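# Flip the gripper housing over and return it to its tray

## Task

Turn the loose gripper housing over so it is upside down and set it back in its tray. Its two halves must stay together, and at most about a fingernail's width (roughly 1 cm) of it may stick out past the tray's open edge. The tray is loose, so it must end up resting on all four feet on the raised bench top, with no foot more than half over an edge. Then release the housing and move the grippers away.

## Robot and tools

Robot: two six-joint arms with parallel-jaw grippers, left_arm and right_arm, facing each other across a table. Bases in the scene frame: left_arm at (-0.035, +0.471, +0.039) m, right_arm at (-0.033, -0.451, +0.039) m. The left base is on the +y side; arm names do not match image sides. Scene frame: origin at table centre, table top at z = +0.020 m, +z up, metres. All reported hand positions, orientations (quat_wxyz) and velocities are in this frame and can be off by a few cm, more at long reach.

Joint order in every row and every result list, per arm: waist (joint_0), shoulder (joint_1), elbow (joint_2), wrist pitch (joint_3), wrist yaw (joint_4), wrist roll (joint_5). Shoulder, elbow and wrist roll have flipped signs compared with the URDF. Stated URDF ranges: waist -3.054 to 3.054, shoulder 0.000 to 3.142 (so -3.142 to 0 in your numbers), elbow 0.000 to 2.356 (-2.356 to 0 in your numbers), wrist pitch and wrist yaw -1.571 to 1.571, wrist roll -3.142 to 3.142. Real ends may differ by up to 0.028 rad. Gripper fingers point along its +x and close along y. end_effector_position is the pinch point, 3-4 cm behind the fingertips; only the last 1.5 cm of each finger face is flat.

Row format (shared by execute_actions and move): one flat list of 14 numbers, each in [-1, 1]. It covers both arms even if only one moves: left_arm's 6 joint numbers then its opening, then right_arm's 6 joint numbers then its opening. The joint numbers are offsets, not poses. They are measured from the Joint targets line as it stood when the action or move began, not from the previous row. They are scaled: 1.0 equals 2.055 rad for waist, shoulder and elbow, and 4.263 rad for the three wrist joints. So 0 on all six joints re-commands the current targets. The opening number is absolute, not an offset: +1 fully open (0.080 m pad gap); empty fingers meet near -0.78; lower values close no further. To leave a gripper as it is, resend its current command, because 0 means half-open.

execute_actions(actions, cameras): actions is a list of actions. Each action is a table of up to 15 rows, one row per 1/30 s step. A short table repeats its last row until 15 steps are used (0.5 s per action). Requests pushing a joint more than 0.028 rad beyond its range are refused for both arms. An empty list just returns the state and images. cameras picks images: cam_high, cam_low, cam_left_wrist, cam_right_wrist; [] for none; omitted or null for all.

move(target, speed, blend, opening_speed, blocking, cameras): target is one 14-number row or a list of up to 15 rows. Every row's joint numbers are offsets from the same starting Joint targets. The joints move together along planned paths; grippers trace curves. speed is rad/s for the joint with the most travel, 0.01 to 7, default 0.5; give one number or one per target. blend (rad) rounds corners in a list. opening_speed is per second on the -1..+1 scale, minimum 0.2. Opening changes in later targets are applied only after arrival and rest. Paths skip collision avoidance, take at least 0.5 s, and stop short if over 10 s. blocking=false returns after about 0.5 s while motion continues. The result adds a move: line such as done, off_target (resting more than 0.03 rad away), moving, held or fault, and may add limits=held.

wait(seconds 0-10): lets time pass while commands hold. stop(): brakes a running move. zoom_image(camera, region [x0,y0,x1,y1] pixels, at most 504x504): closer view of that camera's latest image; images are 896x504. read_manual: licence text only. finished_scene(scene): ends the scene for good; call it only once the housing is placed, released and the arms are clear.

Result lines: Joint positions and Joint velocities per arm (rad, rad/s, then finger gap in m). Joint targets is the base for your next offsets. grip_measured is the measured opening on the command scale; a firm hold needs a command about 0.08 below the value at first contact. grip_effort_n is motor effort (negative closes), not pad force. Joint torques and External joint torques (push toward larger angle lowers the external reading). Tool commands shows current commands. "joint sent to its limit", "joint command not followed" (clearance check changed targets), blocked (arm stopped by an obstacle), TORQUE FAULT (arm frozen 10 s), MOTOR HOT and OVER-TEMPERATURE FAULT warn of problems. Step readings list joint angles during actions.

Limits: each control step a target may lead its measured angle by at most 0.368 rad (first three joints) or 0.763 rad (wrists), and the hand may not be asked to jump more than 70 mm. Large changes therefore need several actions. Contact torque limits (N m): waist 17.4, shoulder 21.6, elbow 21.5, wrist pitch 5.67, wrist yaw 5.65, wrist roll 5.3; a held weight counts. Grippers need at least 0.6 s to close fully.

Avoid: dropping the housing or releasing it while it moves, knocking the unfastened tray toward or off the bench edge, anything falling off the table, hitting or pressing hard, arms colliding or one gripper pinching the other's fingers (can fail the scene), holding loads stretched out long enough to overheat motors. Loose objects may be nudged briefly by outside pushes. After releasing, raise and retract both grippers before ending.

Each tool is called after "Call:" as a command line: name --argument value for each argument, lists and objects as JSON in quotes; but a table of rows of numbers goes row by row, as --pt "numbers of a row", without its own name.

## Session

Call:
execute_actions --actions '[]'

Scene clock: 0.00 s.
left_arm: end_effector_position=(-0.0391, +0.1607, +0.3693) grip_measured=+0.989 grip_effort_n=n/a end_effector_quat_wxyz=(+0.654, +0.208, +0.199, -0.699) | right_arm: end_effector_position=(-0.2100, -0.2766, +0.1964) grip_measured=+0.981 grip_effort_n=n/a end_effector_quat_wxyz=(+0.082, -0.320, -0.003, +0.944)
Joint positions: left_arm=[0.046 -1.109 -1.323 -0.8 0.077 -0.044 0.08] | right_arm=[0.381 -0.972 -0.659 -0.637 -0.735 0.825 0.079]
Joint velocities: within noise
Joint torques (N m): no reading
External joint torques (N m): no reading
Heat: left arm: hottest elbow 36 °C (+0.0 °C/min); right arm: hottest wrist pitch 35 °C (+0.0 °C/min).
Joint targets: left_arm=[0.046 -1.107 -1.326 -0.798 0.076 -0.044] | right_arm=[0.381 -0.971 -0.659 -0.636 -0.736 0.825]
Tool commands: left_gripper/opening=+0.988964 right_gripper/opening=+0.981142

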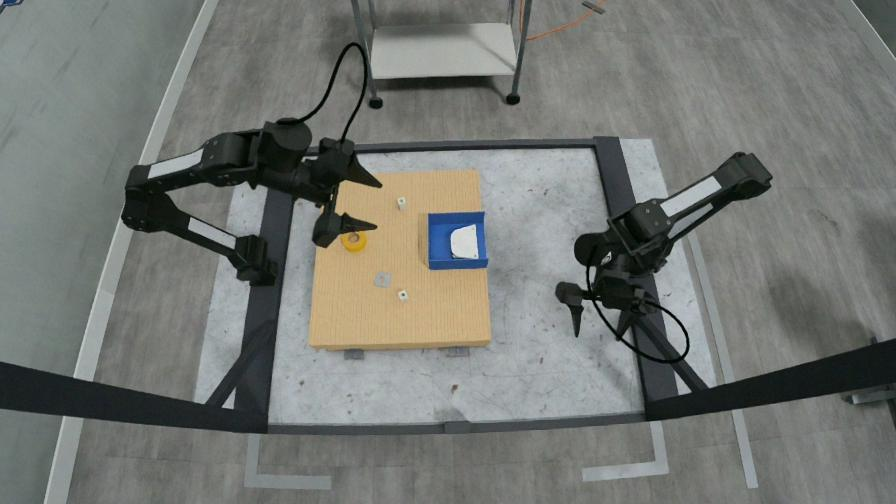

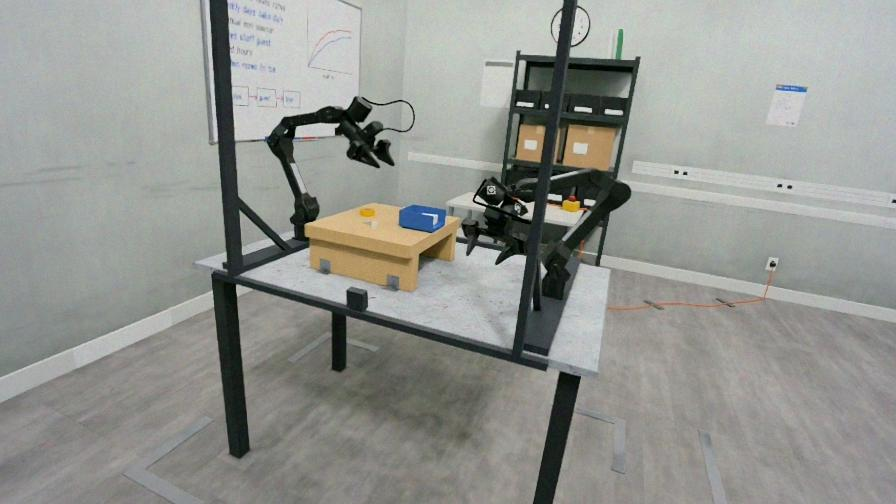

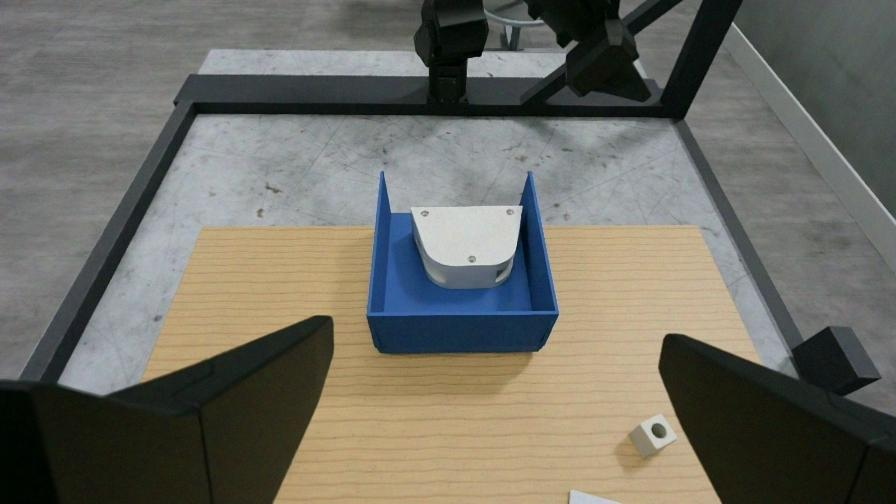

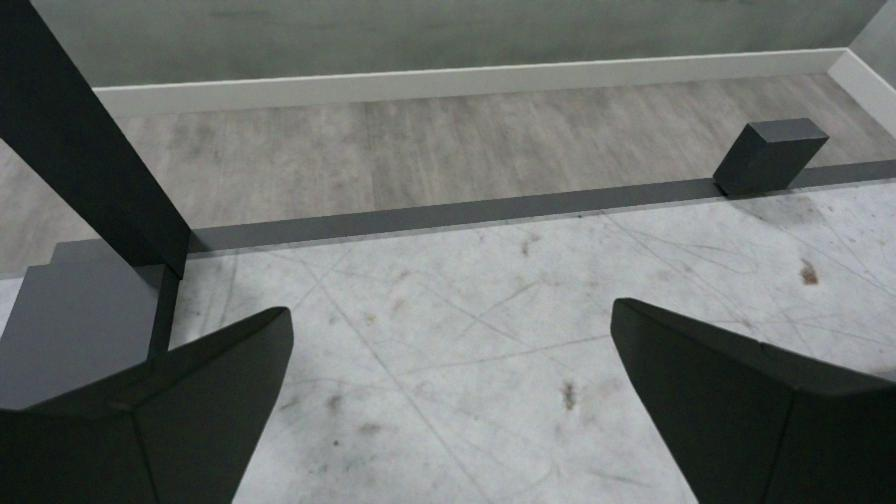

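Call:
zoom_image --camera "cam_left_wrist" --region '[350, 150, 580, 370]'

Call:
zoom_image --camera "cam_high" --region '[390, 170, 530, 310]'

Call:
zoom_image --camera "cam_low" --region '[390, 190, 470, 250]'

Scaled by 2.191 from the camera's 896x504 image, which has a finer 1280x720 frame.

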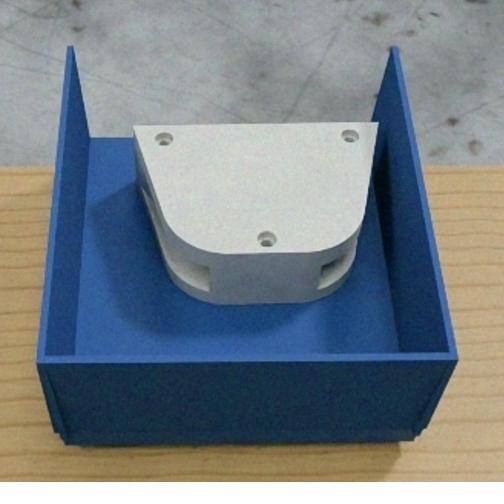

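Scaled by 3.600 from the camera's 896x504 image, which has a finer 1280x720 frame.

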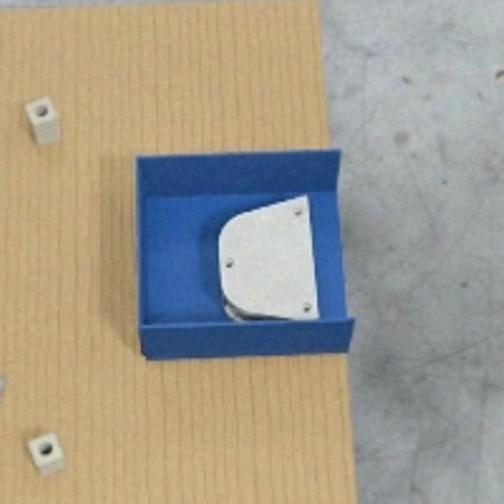

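Scaled by 6.300 from the camera's 896x504 image, which has a finer 1280x720 frame.

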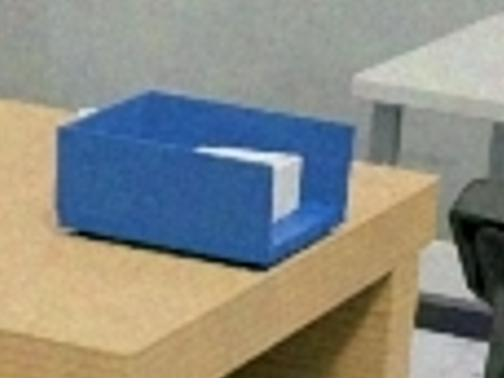

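Call:
move --target '[-0.0292,-0.3557,-0.3027,-0.0842,-0.0263,0.0249,-0.33,0,0,0,0,0,0,0.981]' --speed 0.6

Call:
zoom_image --camera "cam_high" --region '[390, 170, 530, 310]'

Call:
zoom_image --camera "cam_low" --region '[370, 140, 480, 250]'

Scene clock: 134.07 s.
left_arm: end_effector_position=(-0.0448, +0.0377, +0.2949) grip_measured=-0.327 grip_effort_n=-15.6 end_effector_quat_wxyz=(+0.622, +0.346, +0.360, -0.603) | right_arm: end_effector_position=(-0.2100, -0.2766, +0.1964) grip_measured=+0.981 grip_effort_n=-0.2 end_effector_quat_wxyz=(+0.082, -0.320, -0.003, +0.944)
Joint positions: left_arm=[-0.011 -1.83 -1.938 -1.155 -0.031 0.06 0.02] | right_arm=[0.381 -0.972 -0.659 -0.637 -0.735 0.825 0.079]
Joint velocities: within noise
Joint torques (N m): left_arm=[-0.34 6.78 -7.81 1.09 -0.12 0.09] | right_arm=[-0.04 2.65 -6.11 0.8 -0.41 -0.02]
External joint torques (N m): left_arm=[-0.33 -1.14 -1.8 -0.02 -0.1 0.09] | right_arm=[-0.06 0.45 0.44 -0.34 -0.03 -0.01]
Heat: left arm: hottest wrist pitch 45 °C (+1.0 °C/min); right arm: hottest elbow 38 °C (+1.0 °C/min).
Joint targets: left_arm=[-0.014 -1.838 -1.948 -1.156 -0.035 0.062] | right_arm=[0.381 -0.971 -0.659 -0.636 -0.736 0.825]
move: done

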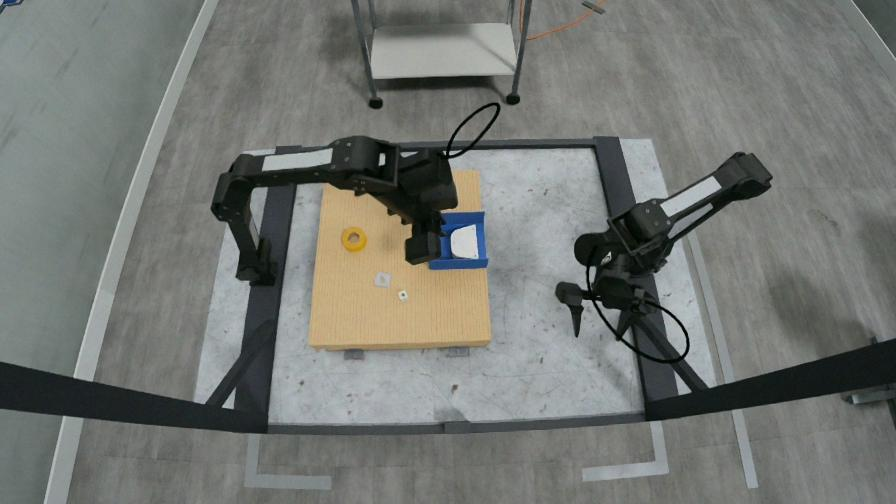

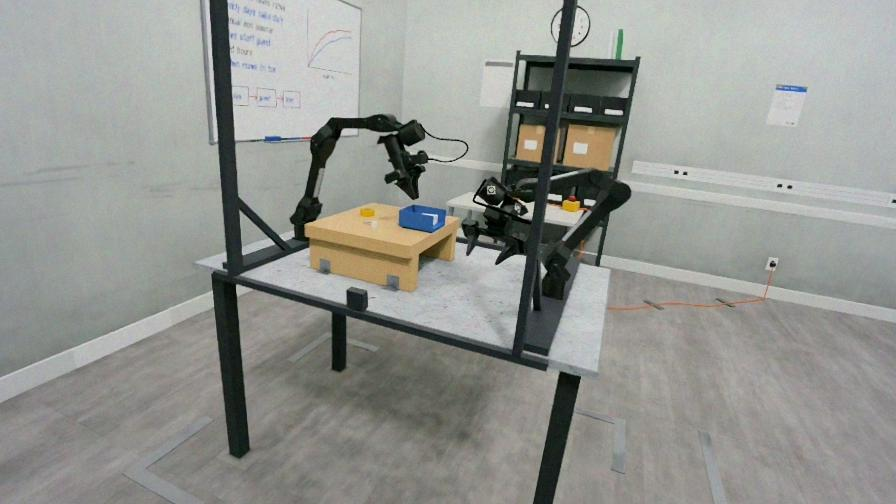

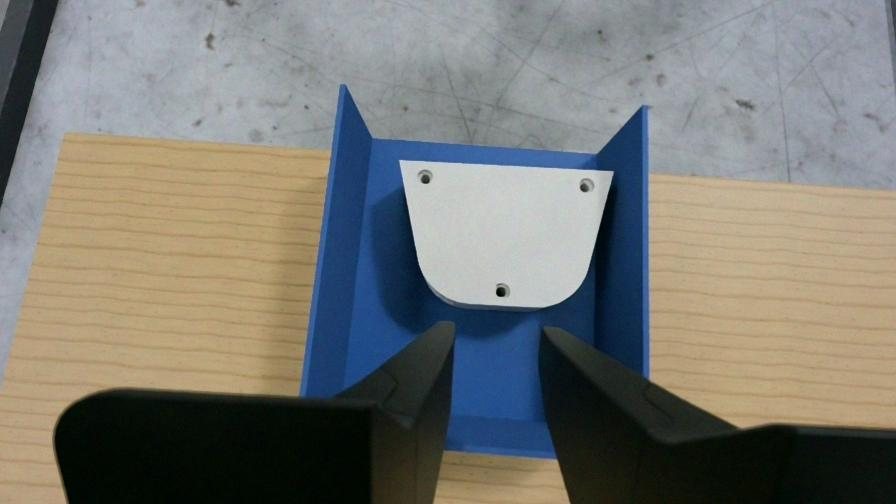

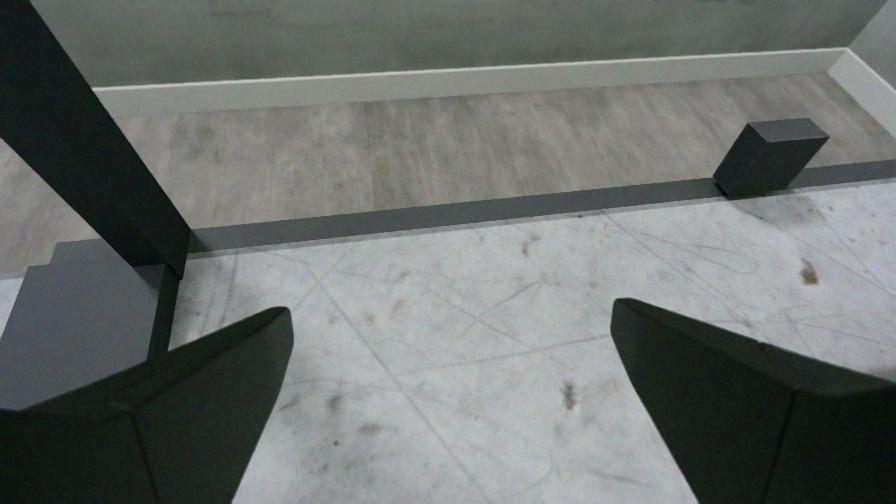

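Scaled by 3.600 from the camera's 896x504 image, which has a finer 1280x720 frame.

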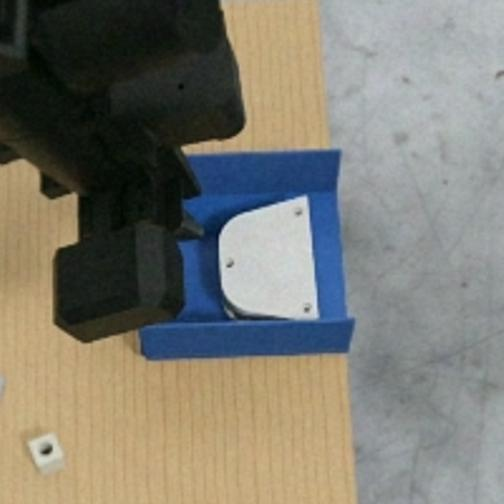

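Scaled by 4.582 from the camera's 896x504 image, which has a finer 1280x720 frame.

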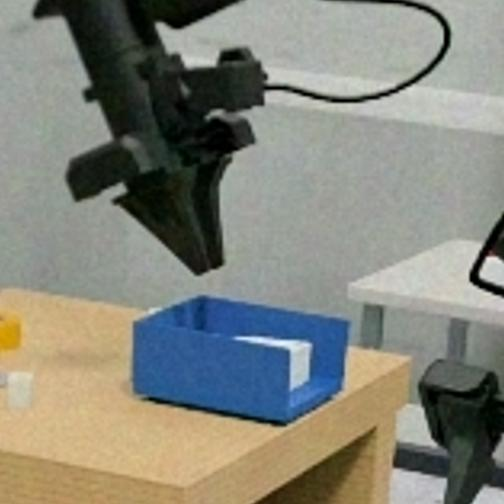

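Call:
move --target '[0.001,-0.089,-0.1151,-0.0537,0.0026,0.001,-0.33,0,0,0,0,0,0,0.981]' --speed 0.3

Call:
zoom_image --camera "cam_low" --region '[370, 140, 480, 250]'

Scene clock: 142.03 s.
left_arm: end_effector_position=(-0.0455, +0.0325, +0.2766) grip_measured=-0.327 grip_effort_n=-15.6 end_effector_quat_wxyz=(+0.591, +0.398, +0.410, -0.569) | right_arm: end_effector_position=(-0.2100, -0.2766, +0.1964) grip_measured=+0.981 grip_effort_n=-0.2 end_effector_quat_wxyz=(+0.082, -0.320, -0.003, +0.944)
Joint positions: left_arm=[-0.011 -2.008 -2.174 -1.384 -0.027 0.064 0.02] | right_arm=[0.381 -0.972 -0.659 -0.637 -0.735 0.825 0.079]
Joint velocities: within noise
Joint torques (N m): left_arm=[-0.13 7.35 -7.48 0.81 0.1 0.09] | right_arm=[0 2.62 -6.35 0.79 -0.4 -0.02]
External joint torques (N m): left_arm=[-0.1 -1.52 -1.76 -0.09 0.12 0.09] | right_arm=[0 0.42 0.24 -0.36 -0.03 -0.02]
Heat: left arm: hottest elbow 44 °C (+1.0 °C/min); right arm: hottest elbow 38 °C (+1.0 °C/min).
Joint targets: left_arm=[-0.012 -2.021 -2.185 -1.385 -0.025 0.066] | right_arm=[0.381 -0.971 -0.659 -0.636 -0.736 0.825]
move: done

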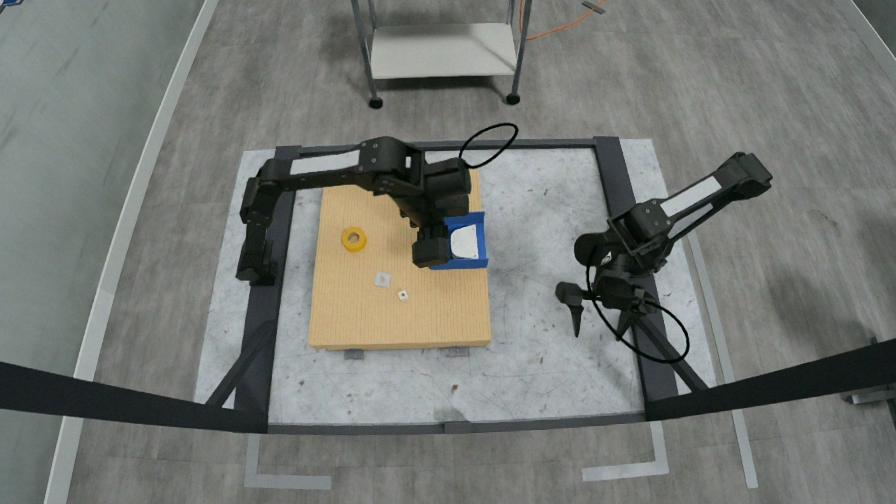

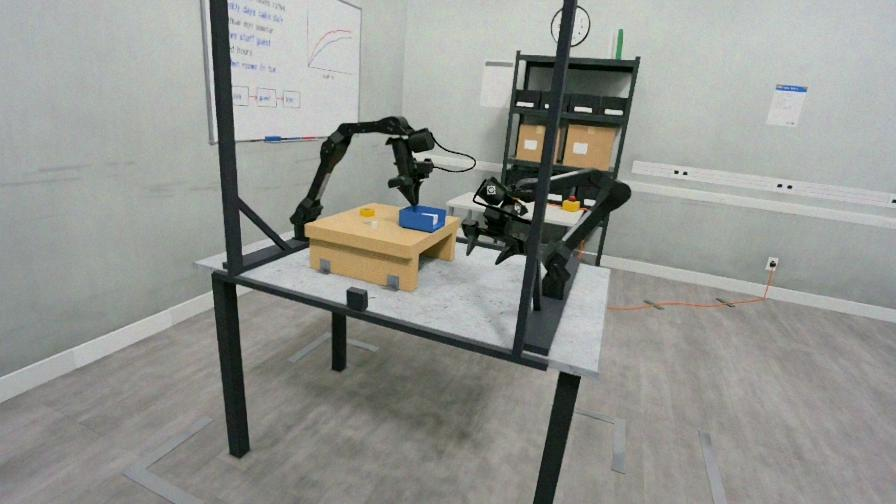

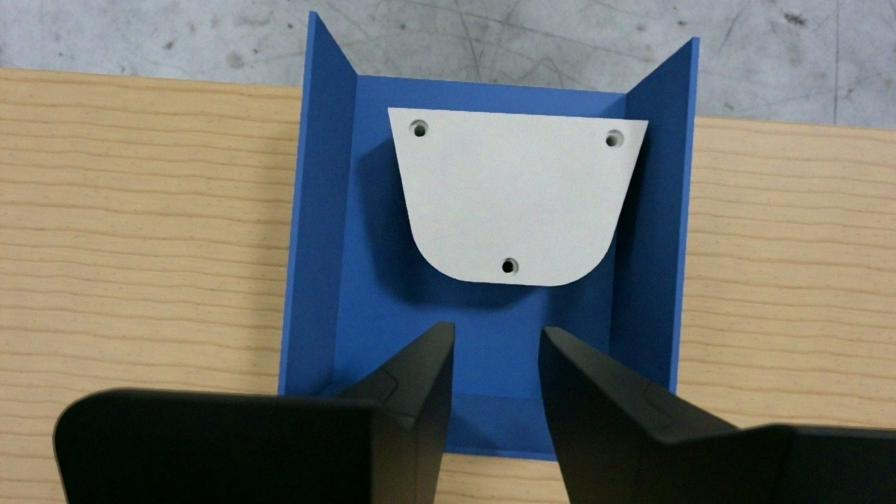

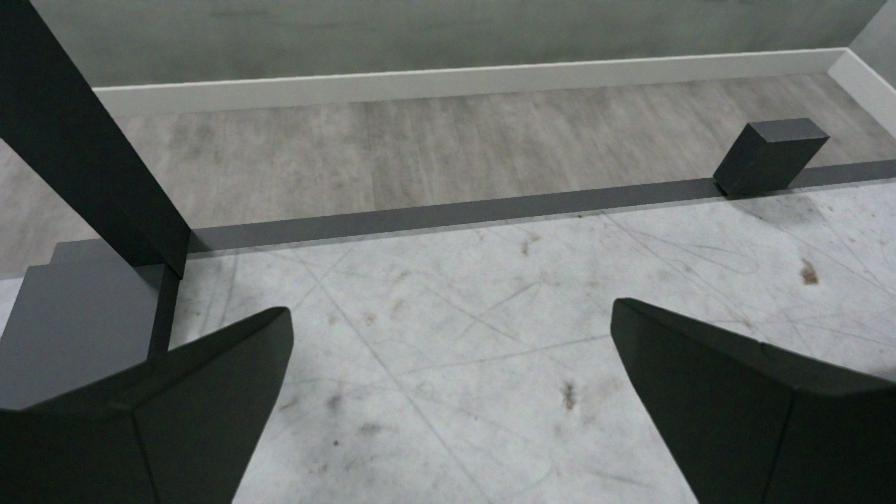

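Scaled by 4.582 from the camera's 896x504 image, which has a finer 1280x720 frame.

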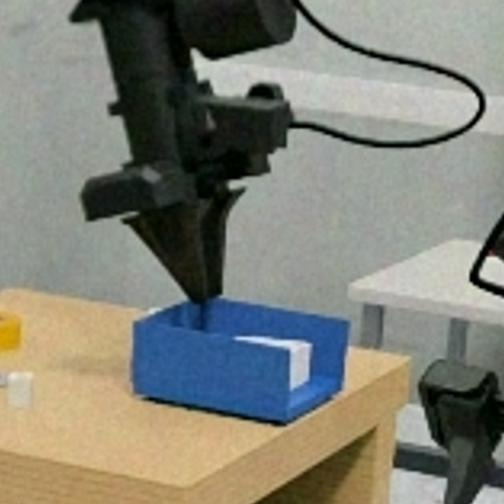

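Call:
move --target '[0,-0.0546,-0.0363,-0.0159,0.0019,0,-0.33,0,0,0,0,0,0,0.981]' --speed 0.1

Call:
zoom_image --camera "cam_low" --region '[370, 140, 480, 250]'

Scene clock: 160.10 s.
left_arm: end_effector_position=(-0.0470, +0.0248, +0.2474) grip_measured=-0.327 grip_effort_n=-15.1 end_effector_quat_wxyz=(+0.568, +0.427, +0.440, -0.548) | right_arm: end_effector_position=(-0.2100, -0.2766, +0.1964) grip_measured=+0.981 grip_effort_n=-0.2 end_effector_quat_wxyz=(+0.082, -0.320, -0.003, +0.944)
Joint positions: left_arm=[-0.011 -2.12 -2.249 -1.451 -0.019 0.064 0.02] | right_arm=[0.381 -0.972 -0.659 -0.637 -0.735 0.825 0.079]
Joint velocities: within noise
Joint torques (N m): left_arm=[-0.16 7.9 -7.35 0.64 0.11 0.09] | right_arm=[-0.1 2.66 -6.18 0.77 -0.43 -0.03]
External joint torques (N m): left_arm=[-0.13 -1.63 -1.71 -0.1 0.13 0.09] | right_arm=[-0.11 0.48 0.33 -0.36 -0.06 -0.02]
Heat: left arm: hottest elbow 46 °C (+3.0 °C/min); right arm: hottest elbow 38 °C (+0.0 °C/min).
Joint targets: left_arm=[-0.012 -2.133 -2.259 -1.453 -0.016 0.067] | right_arm=[0.381 -0.971 -0.659 -0.636 -0.736 0.825]
move: done

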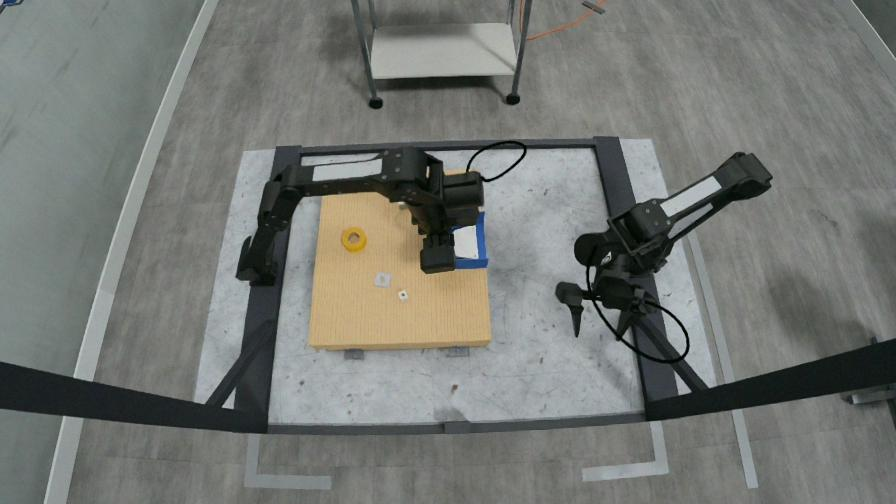

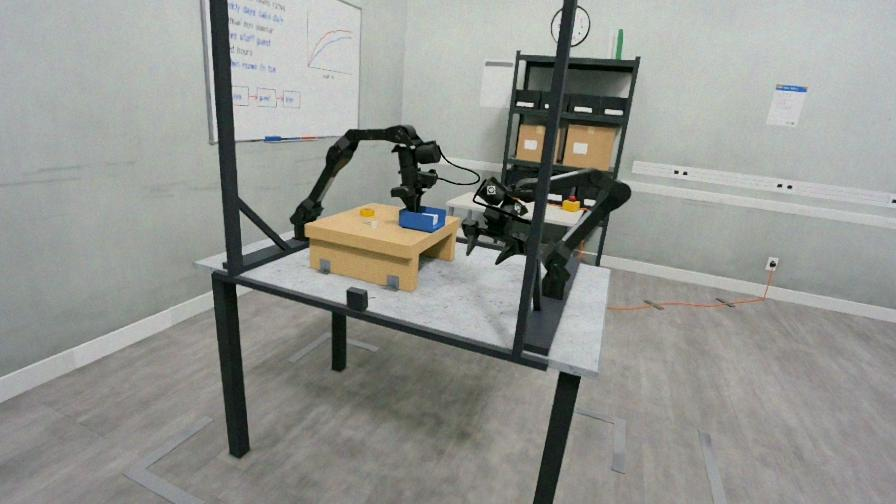

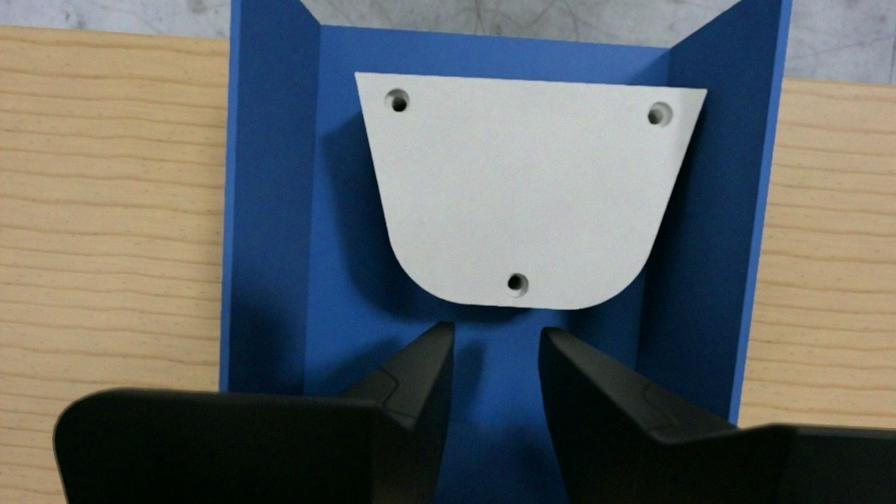

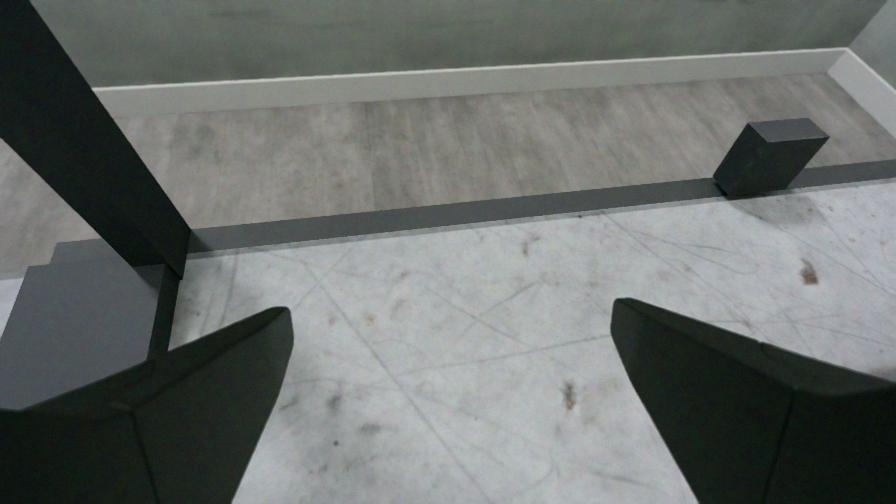

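Scaled by 4.582 from the camera's 896x504 image, which has a finer 1280x720 frame.

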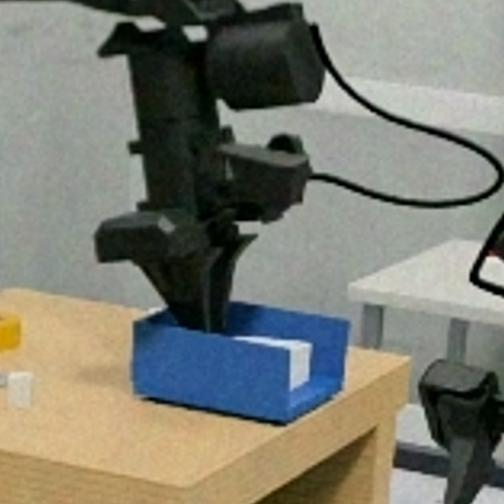

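Call:
move --target '[0.0005,0.0613,0.1216,0.0619,-0.0028,-0.0005,-0.33,0,0,0,0,0,0,0.981]' --speed 0.08

Call:
zoom_image --camera "cam_low" --region '[370, 140, 480, 250]'

Call:
zoom_image --camera "cam_high" --region '[390, 170, 530, 310]'

Scene clock: 172.97 s.
left_arm: end_effector_position=(-0.0468, +0.0114, +0.2329) grip_measured=-0.327 grip_effort_n=-15.6 end_effector_quat_wxyz=(+0.593, +0.393, +0.408, -0.573) | right_arm: end_effector_position=(-0.2100, -0.2766, +0.1964) grip_measured=+0.981 grip_effort_n=-0.2 end_effector_quat_wxyz=(+0.082, -0.320, -0.003, +0.944)
Joint positions: left_arm=[-0.011 -2.027 -2.016 -1.194 -0.024 0.064 0.02] | right_arm=[0.381 -0.972 -0.659 -0.637 -0.735 0.825 0.079]
Joint velocities: within noise
Joint torques (N m): left_arm=[-0.06 10.9 -5.8 1.27 -0.12 0.01] | right_arm=[0.12 2.63 -6.29 0.77 -0.39 -0.02]
External joint torques (N m): left_arm=[0.03 1.65 0.18 0.37 -0.11 0.01] | right_arm=[0.12 0.45 0.29 -0.38 -0.02 -0.01]
Heat: left arm: hottest elbow 45 °C (+2.0 °C/min); right arm: hottest elbow 38 °C (+0.0 °C/min).
Joint targets: left_arm=[-0.011 -2.007 -2.009 -1.189 -0.028 0.064] | right_arm=[0.381 -0.971 -0.659 -0.636 -0.736 0.825]
move: done

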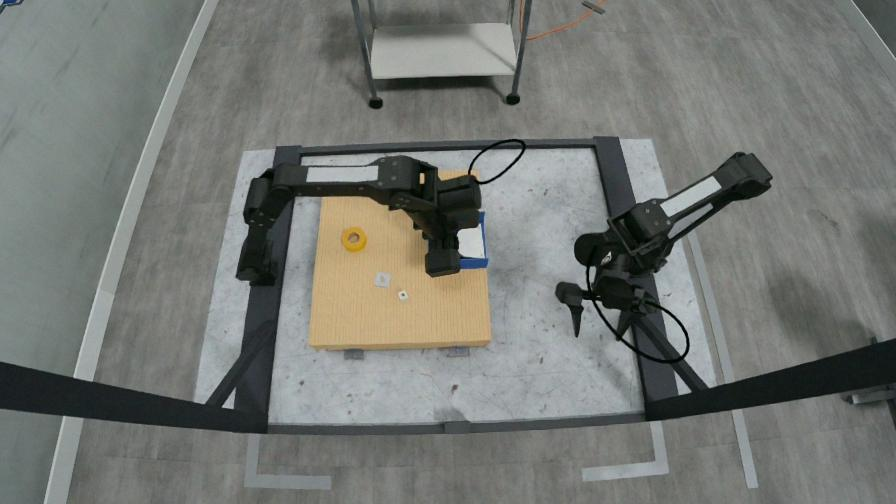

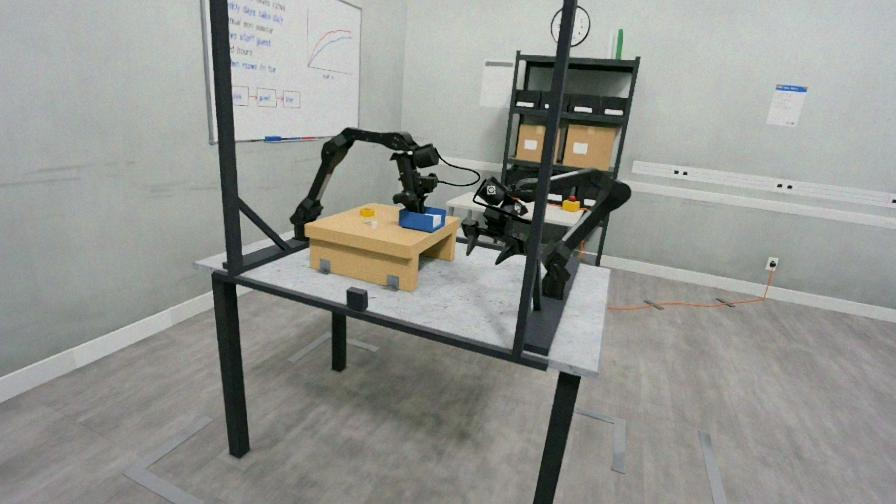

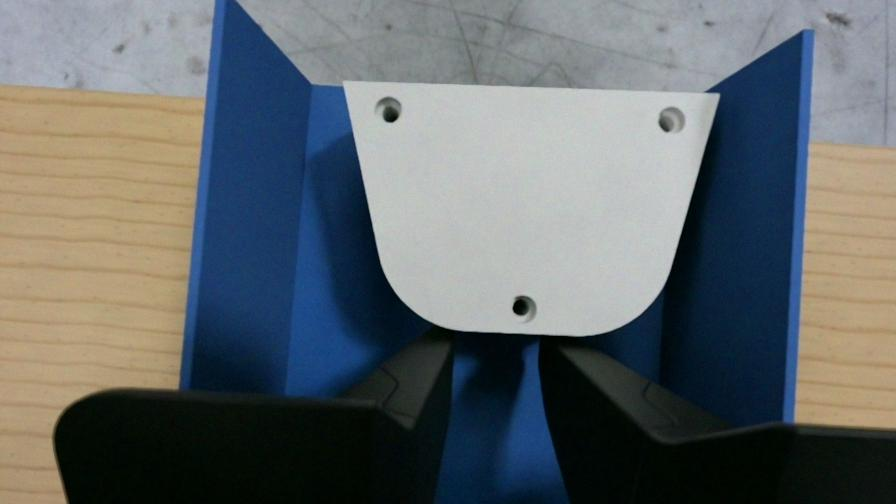

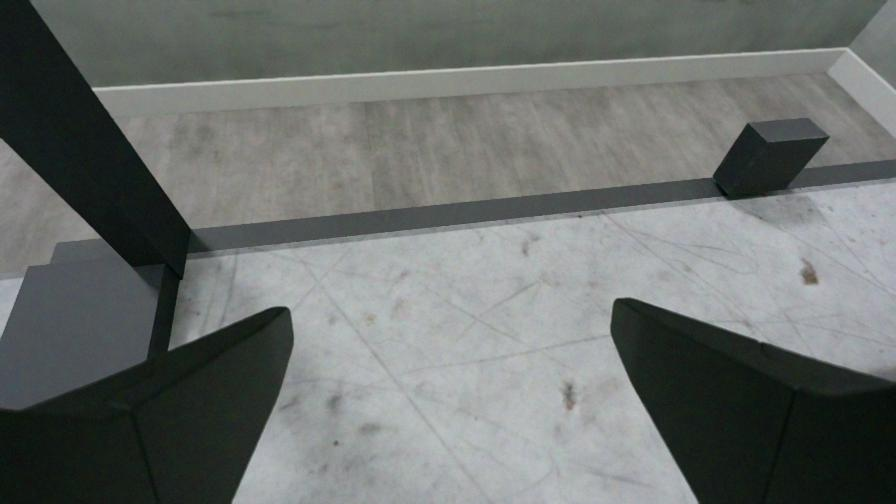

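Scaled by 4.582 from the camera's 896x504 image, which has a finer 1280x720 frame.

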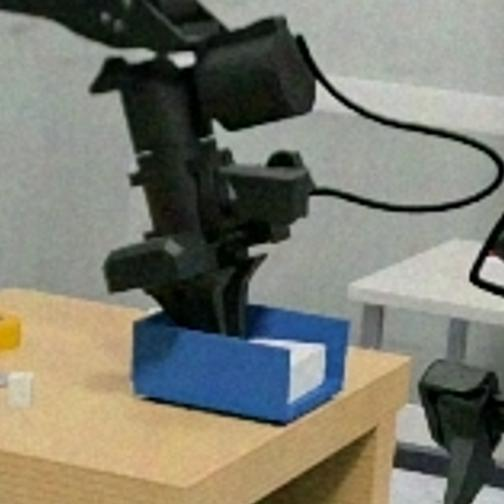

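Scaled by 3.600 from the camera's 896x504 image, which has a finer 1280x720 frame.

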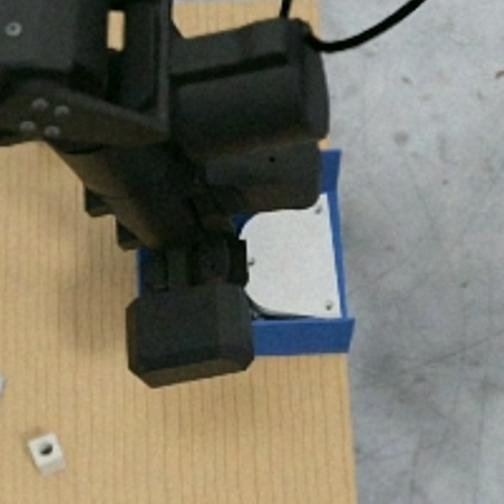

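Call:
move --target '[0,0.0158,0.0461,0.0474,-0.0015,0,-0.33,0,0,0,0,0,0,0.981]' --speed 0.06

Call:
zoom_image --camera "cam_low" --region '[370, 140, 480, 250]'

Call:
zoom_image --camera "cam_high" --region '[390, 170, 530, 310]'

Scene clock: 185.17 s.
left_arm: end_effector_position=(-0.0466, -0.0116, +0.2337) grip_measured=-0.327 grip_effort_n=-15.1 end_effector_quat_wxyz=(+0.619, +0.351, +0.367, -0.599) | right_arm: end_effector_position=(-0.2100, -0.2766, +0.1964) grip_measured=+0.981 grip_effort_n=-0.2 end_effector_quat_wxyz=(+0.082, -0.320, -0.003, +0.944)
Joint positions: left_arm=[-0.011 -1.996 -1.921 -0.992 -0.03 0.064 0.02] | right_arm=[0.381 -0.972 -0.659 -0.637 -0.735 0.825 0.079]
Joint velocities: within noise
Joint torques (N m): left_arm=[-0.06 11.03 -5.98 1.46 -0.12 0] | right_arm=[-0.09 2.65 -6.26 0.79 -0.44 -0.02]
External joint torques (N m): left_arm=[-0.01 1.8 0.23 0.38 -0.1 0.01] | right_arm=[-0.11 0.47 0.29 -0.35 -0.06 -0.01]
Heat: left arm: hottest shoulder 53 °C (+22.3 °C/min); right arm: hottest elbow 38 °C (+0.0 °C/min). Heating fast: the left arm's shoulder motor: a push or a pull is the cause, and it goes on while you think. Ease it with your next call, before anything else.
Joint targets: left_arm=[-0.011 -1.975 -1.915 -0.987 -0.035 0.064] | right_arm=[0.381 -0.971 -0.659 -0.636 -0.736 0.825]
MOTOR HOT: the shoulder of the left arm reports 53 °C; the controller stops that arm at 95 °C. To cool a motor, set the load down, stop pushing, or move to a pose that needs little force.
move: done

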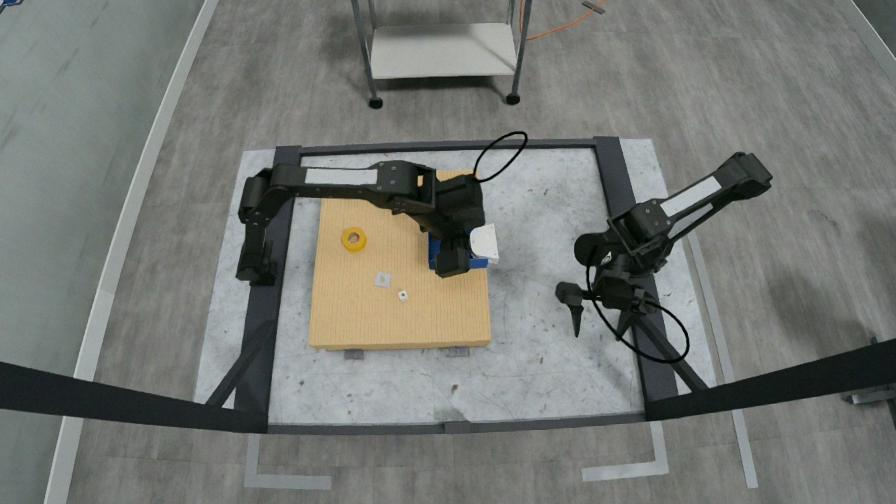

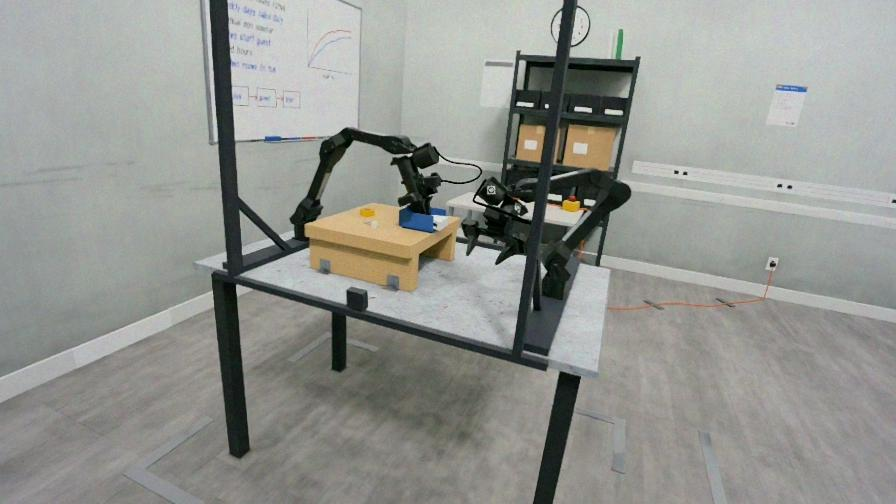

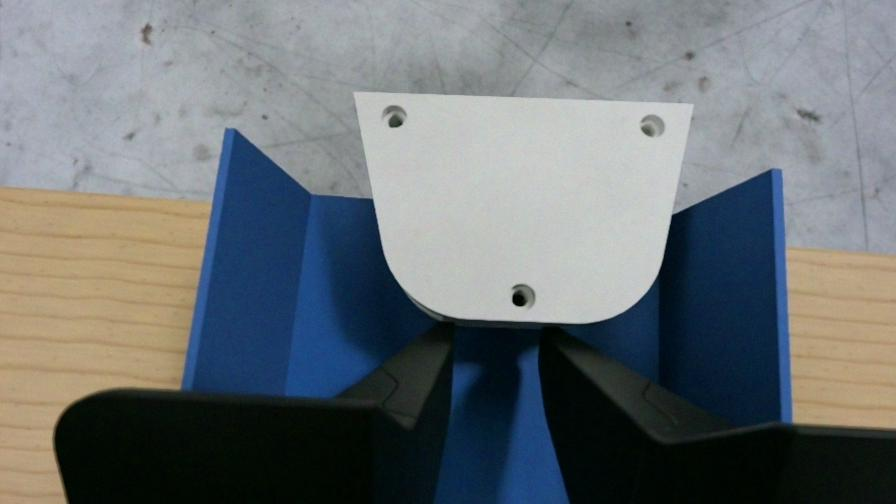

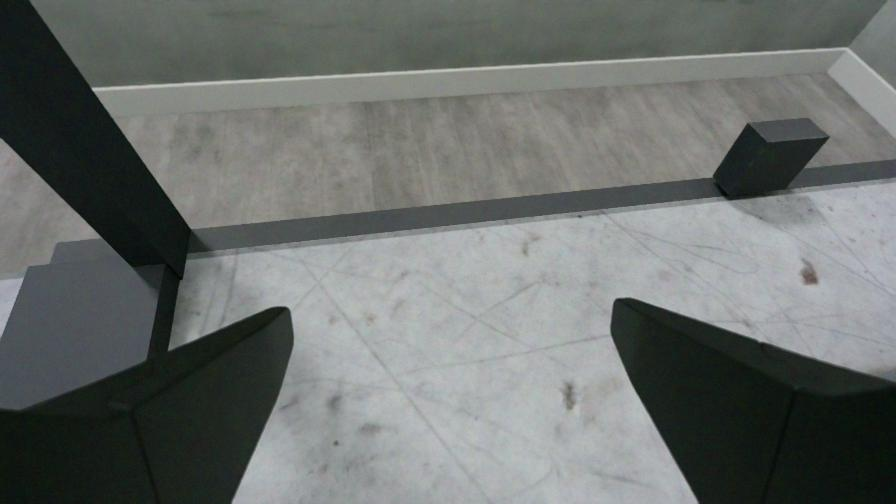

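Scaled by 4.582 from the camera's 896x504 image, which has a finer 1280x720 frame.

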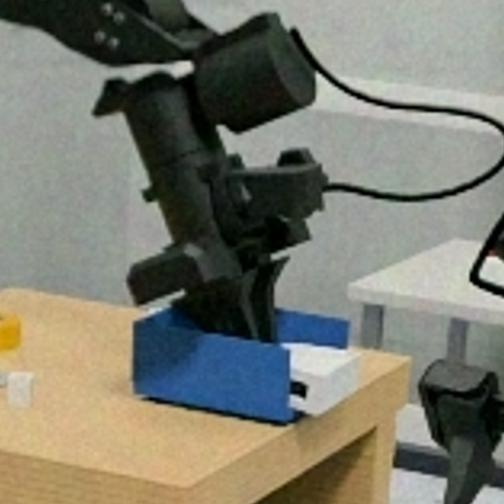

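Scaled by 3.600 from the camera's 896x504 image, which has a finer 1280x720 frame.

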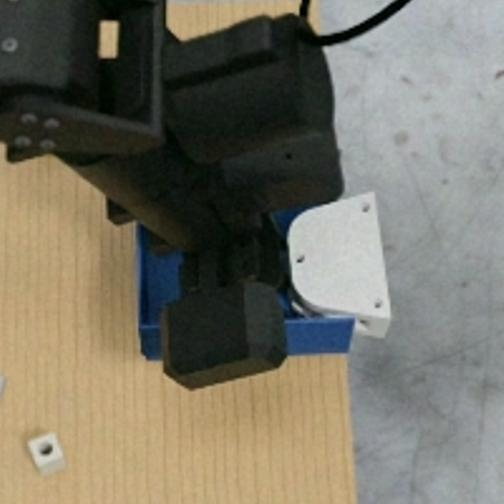

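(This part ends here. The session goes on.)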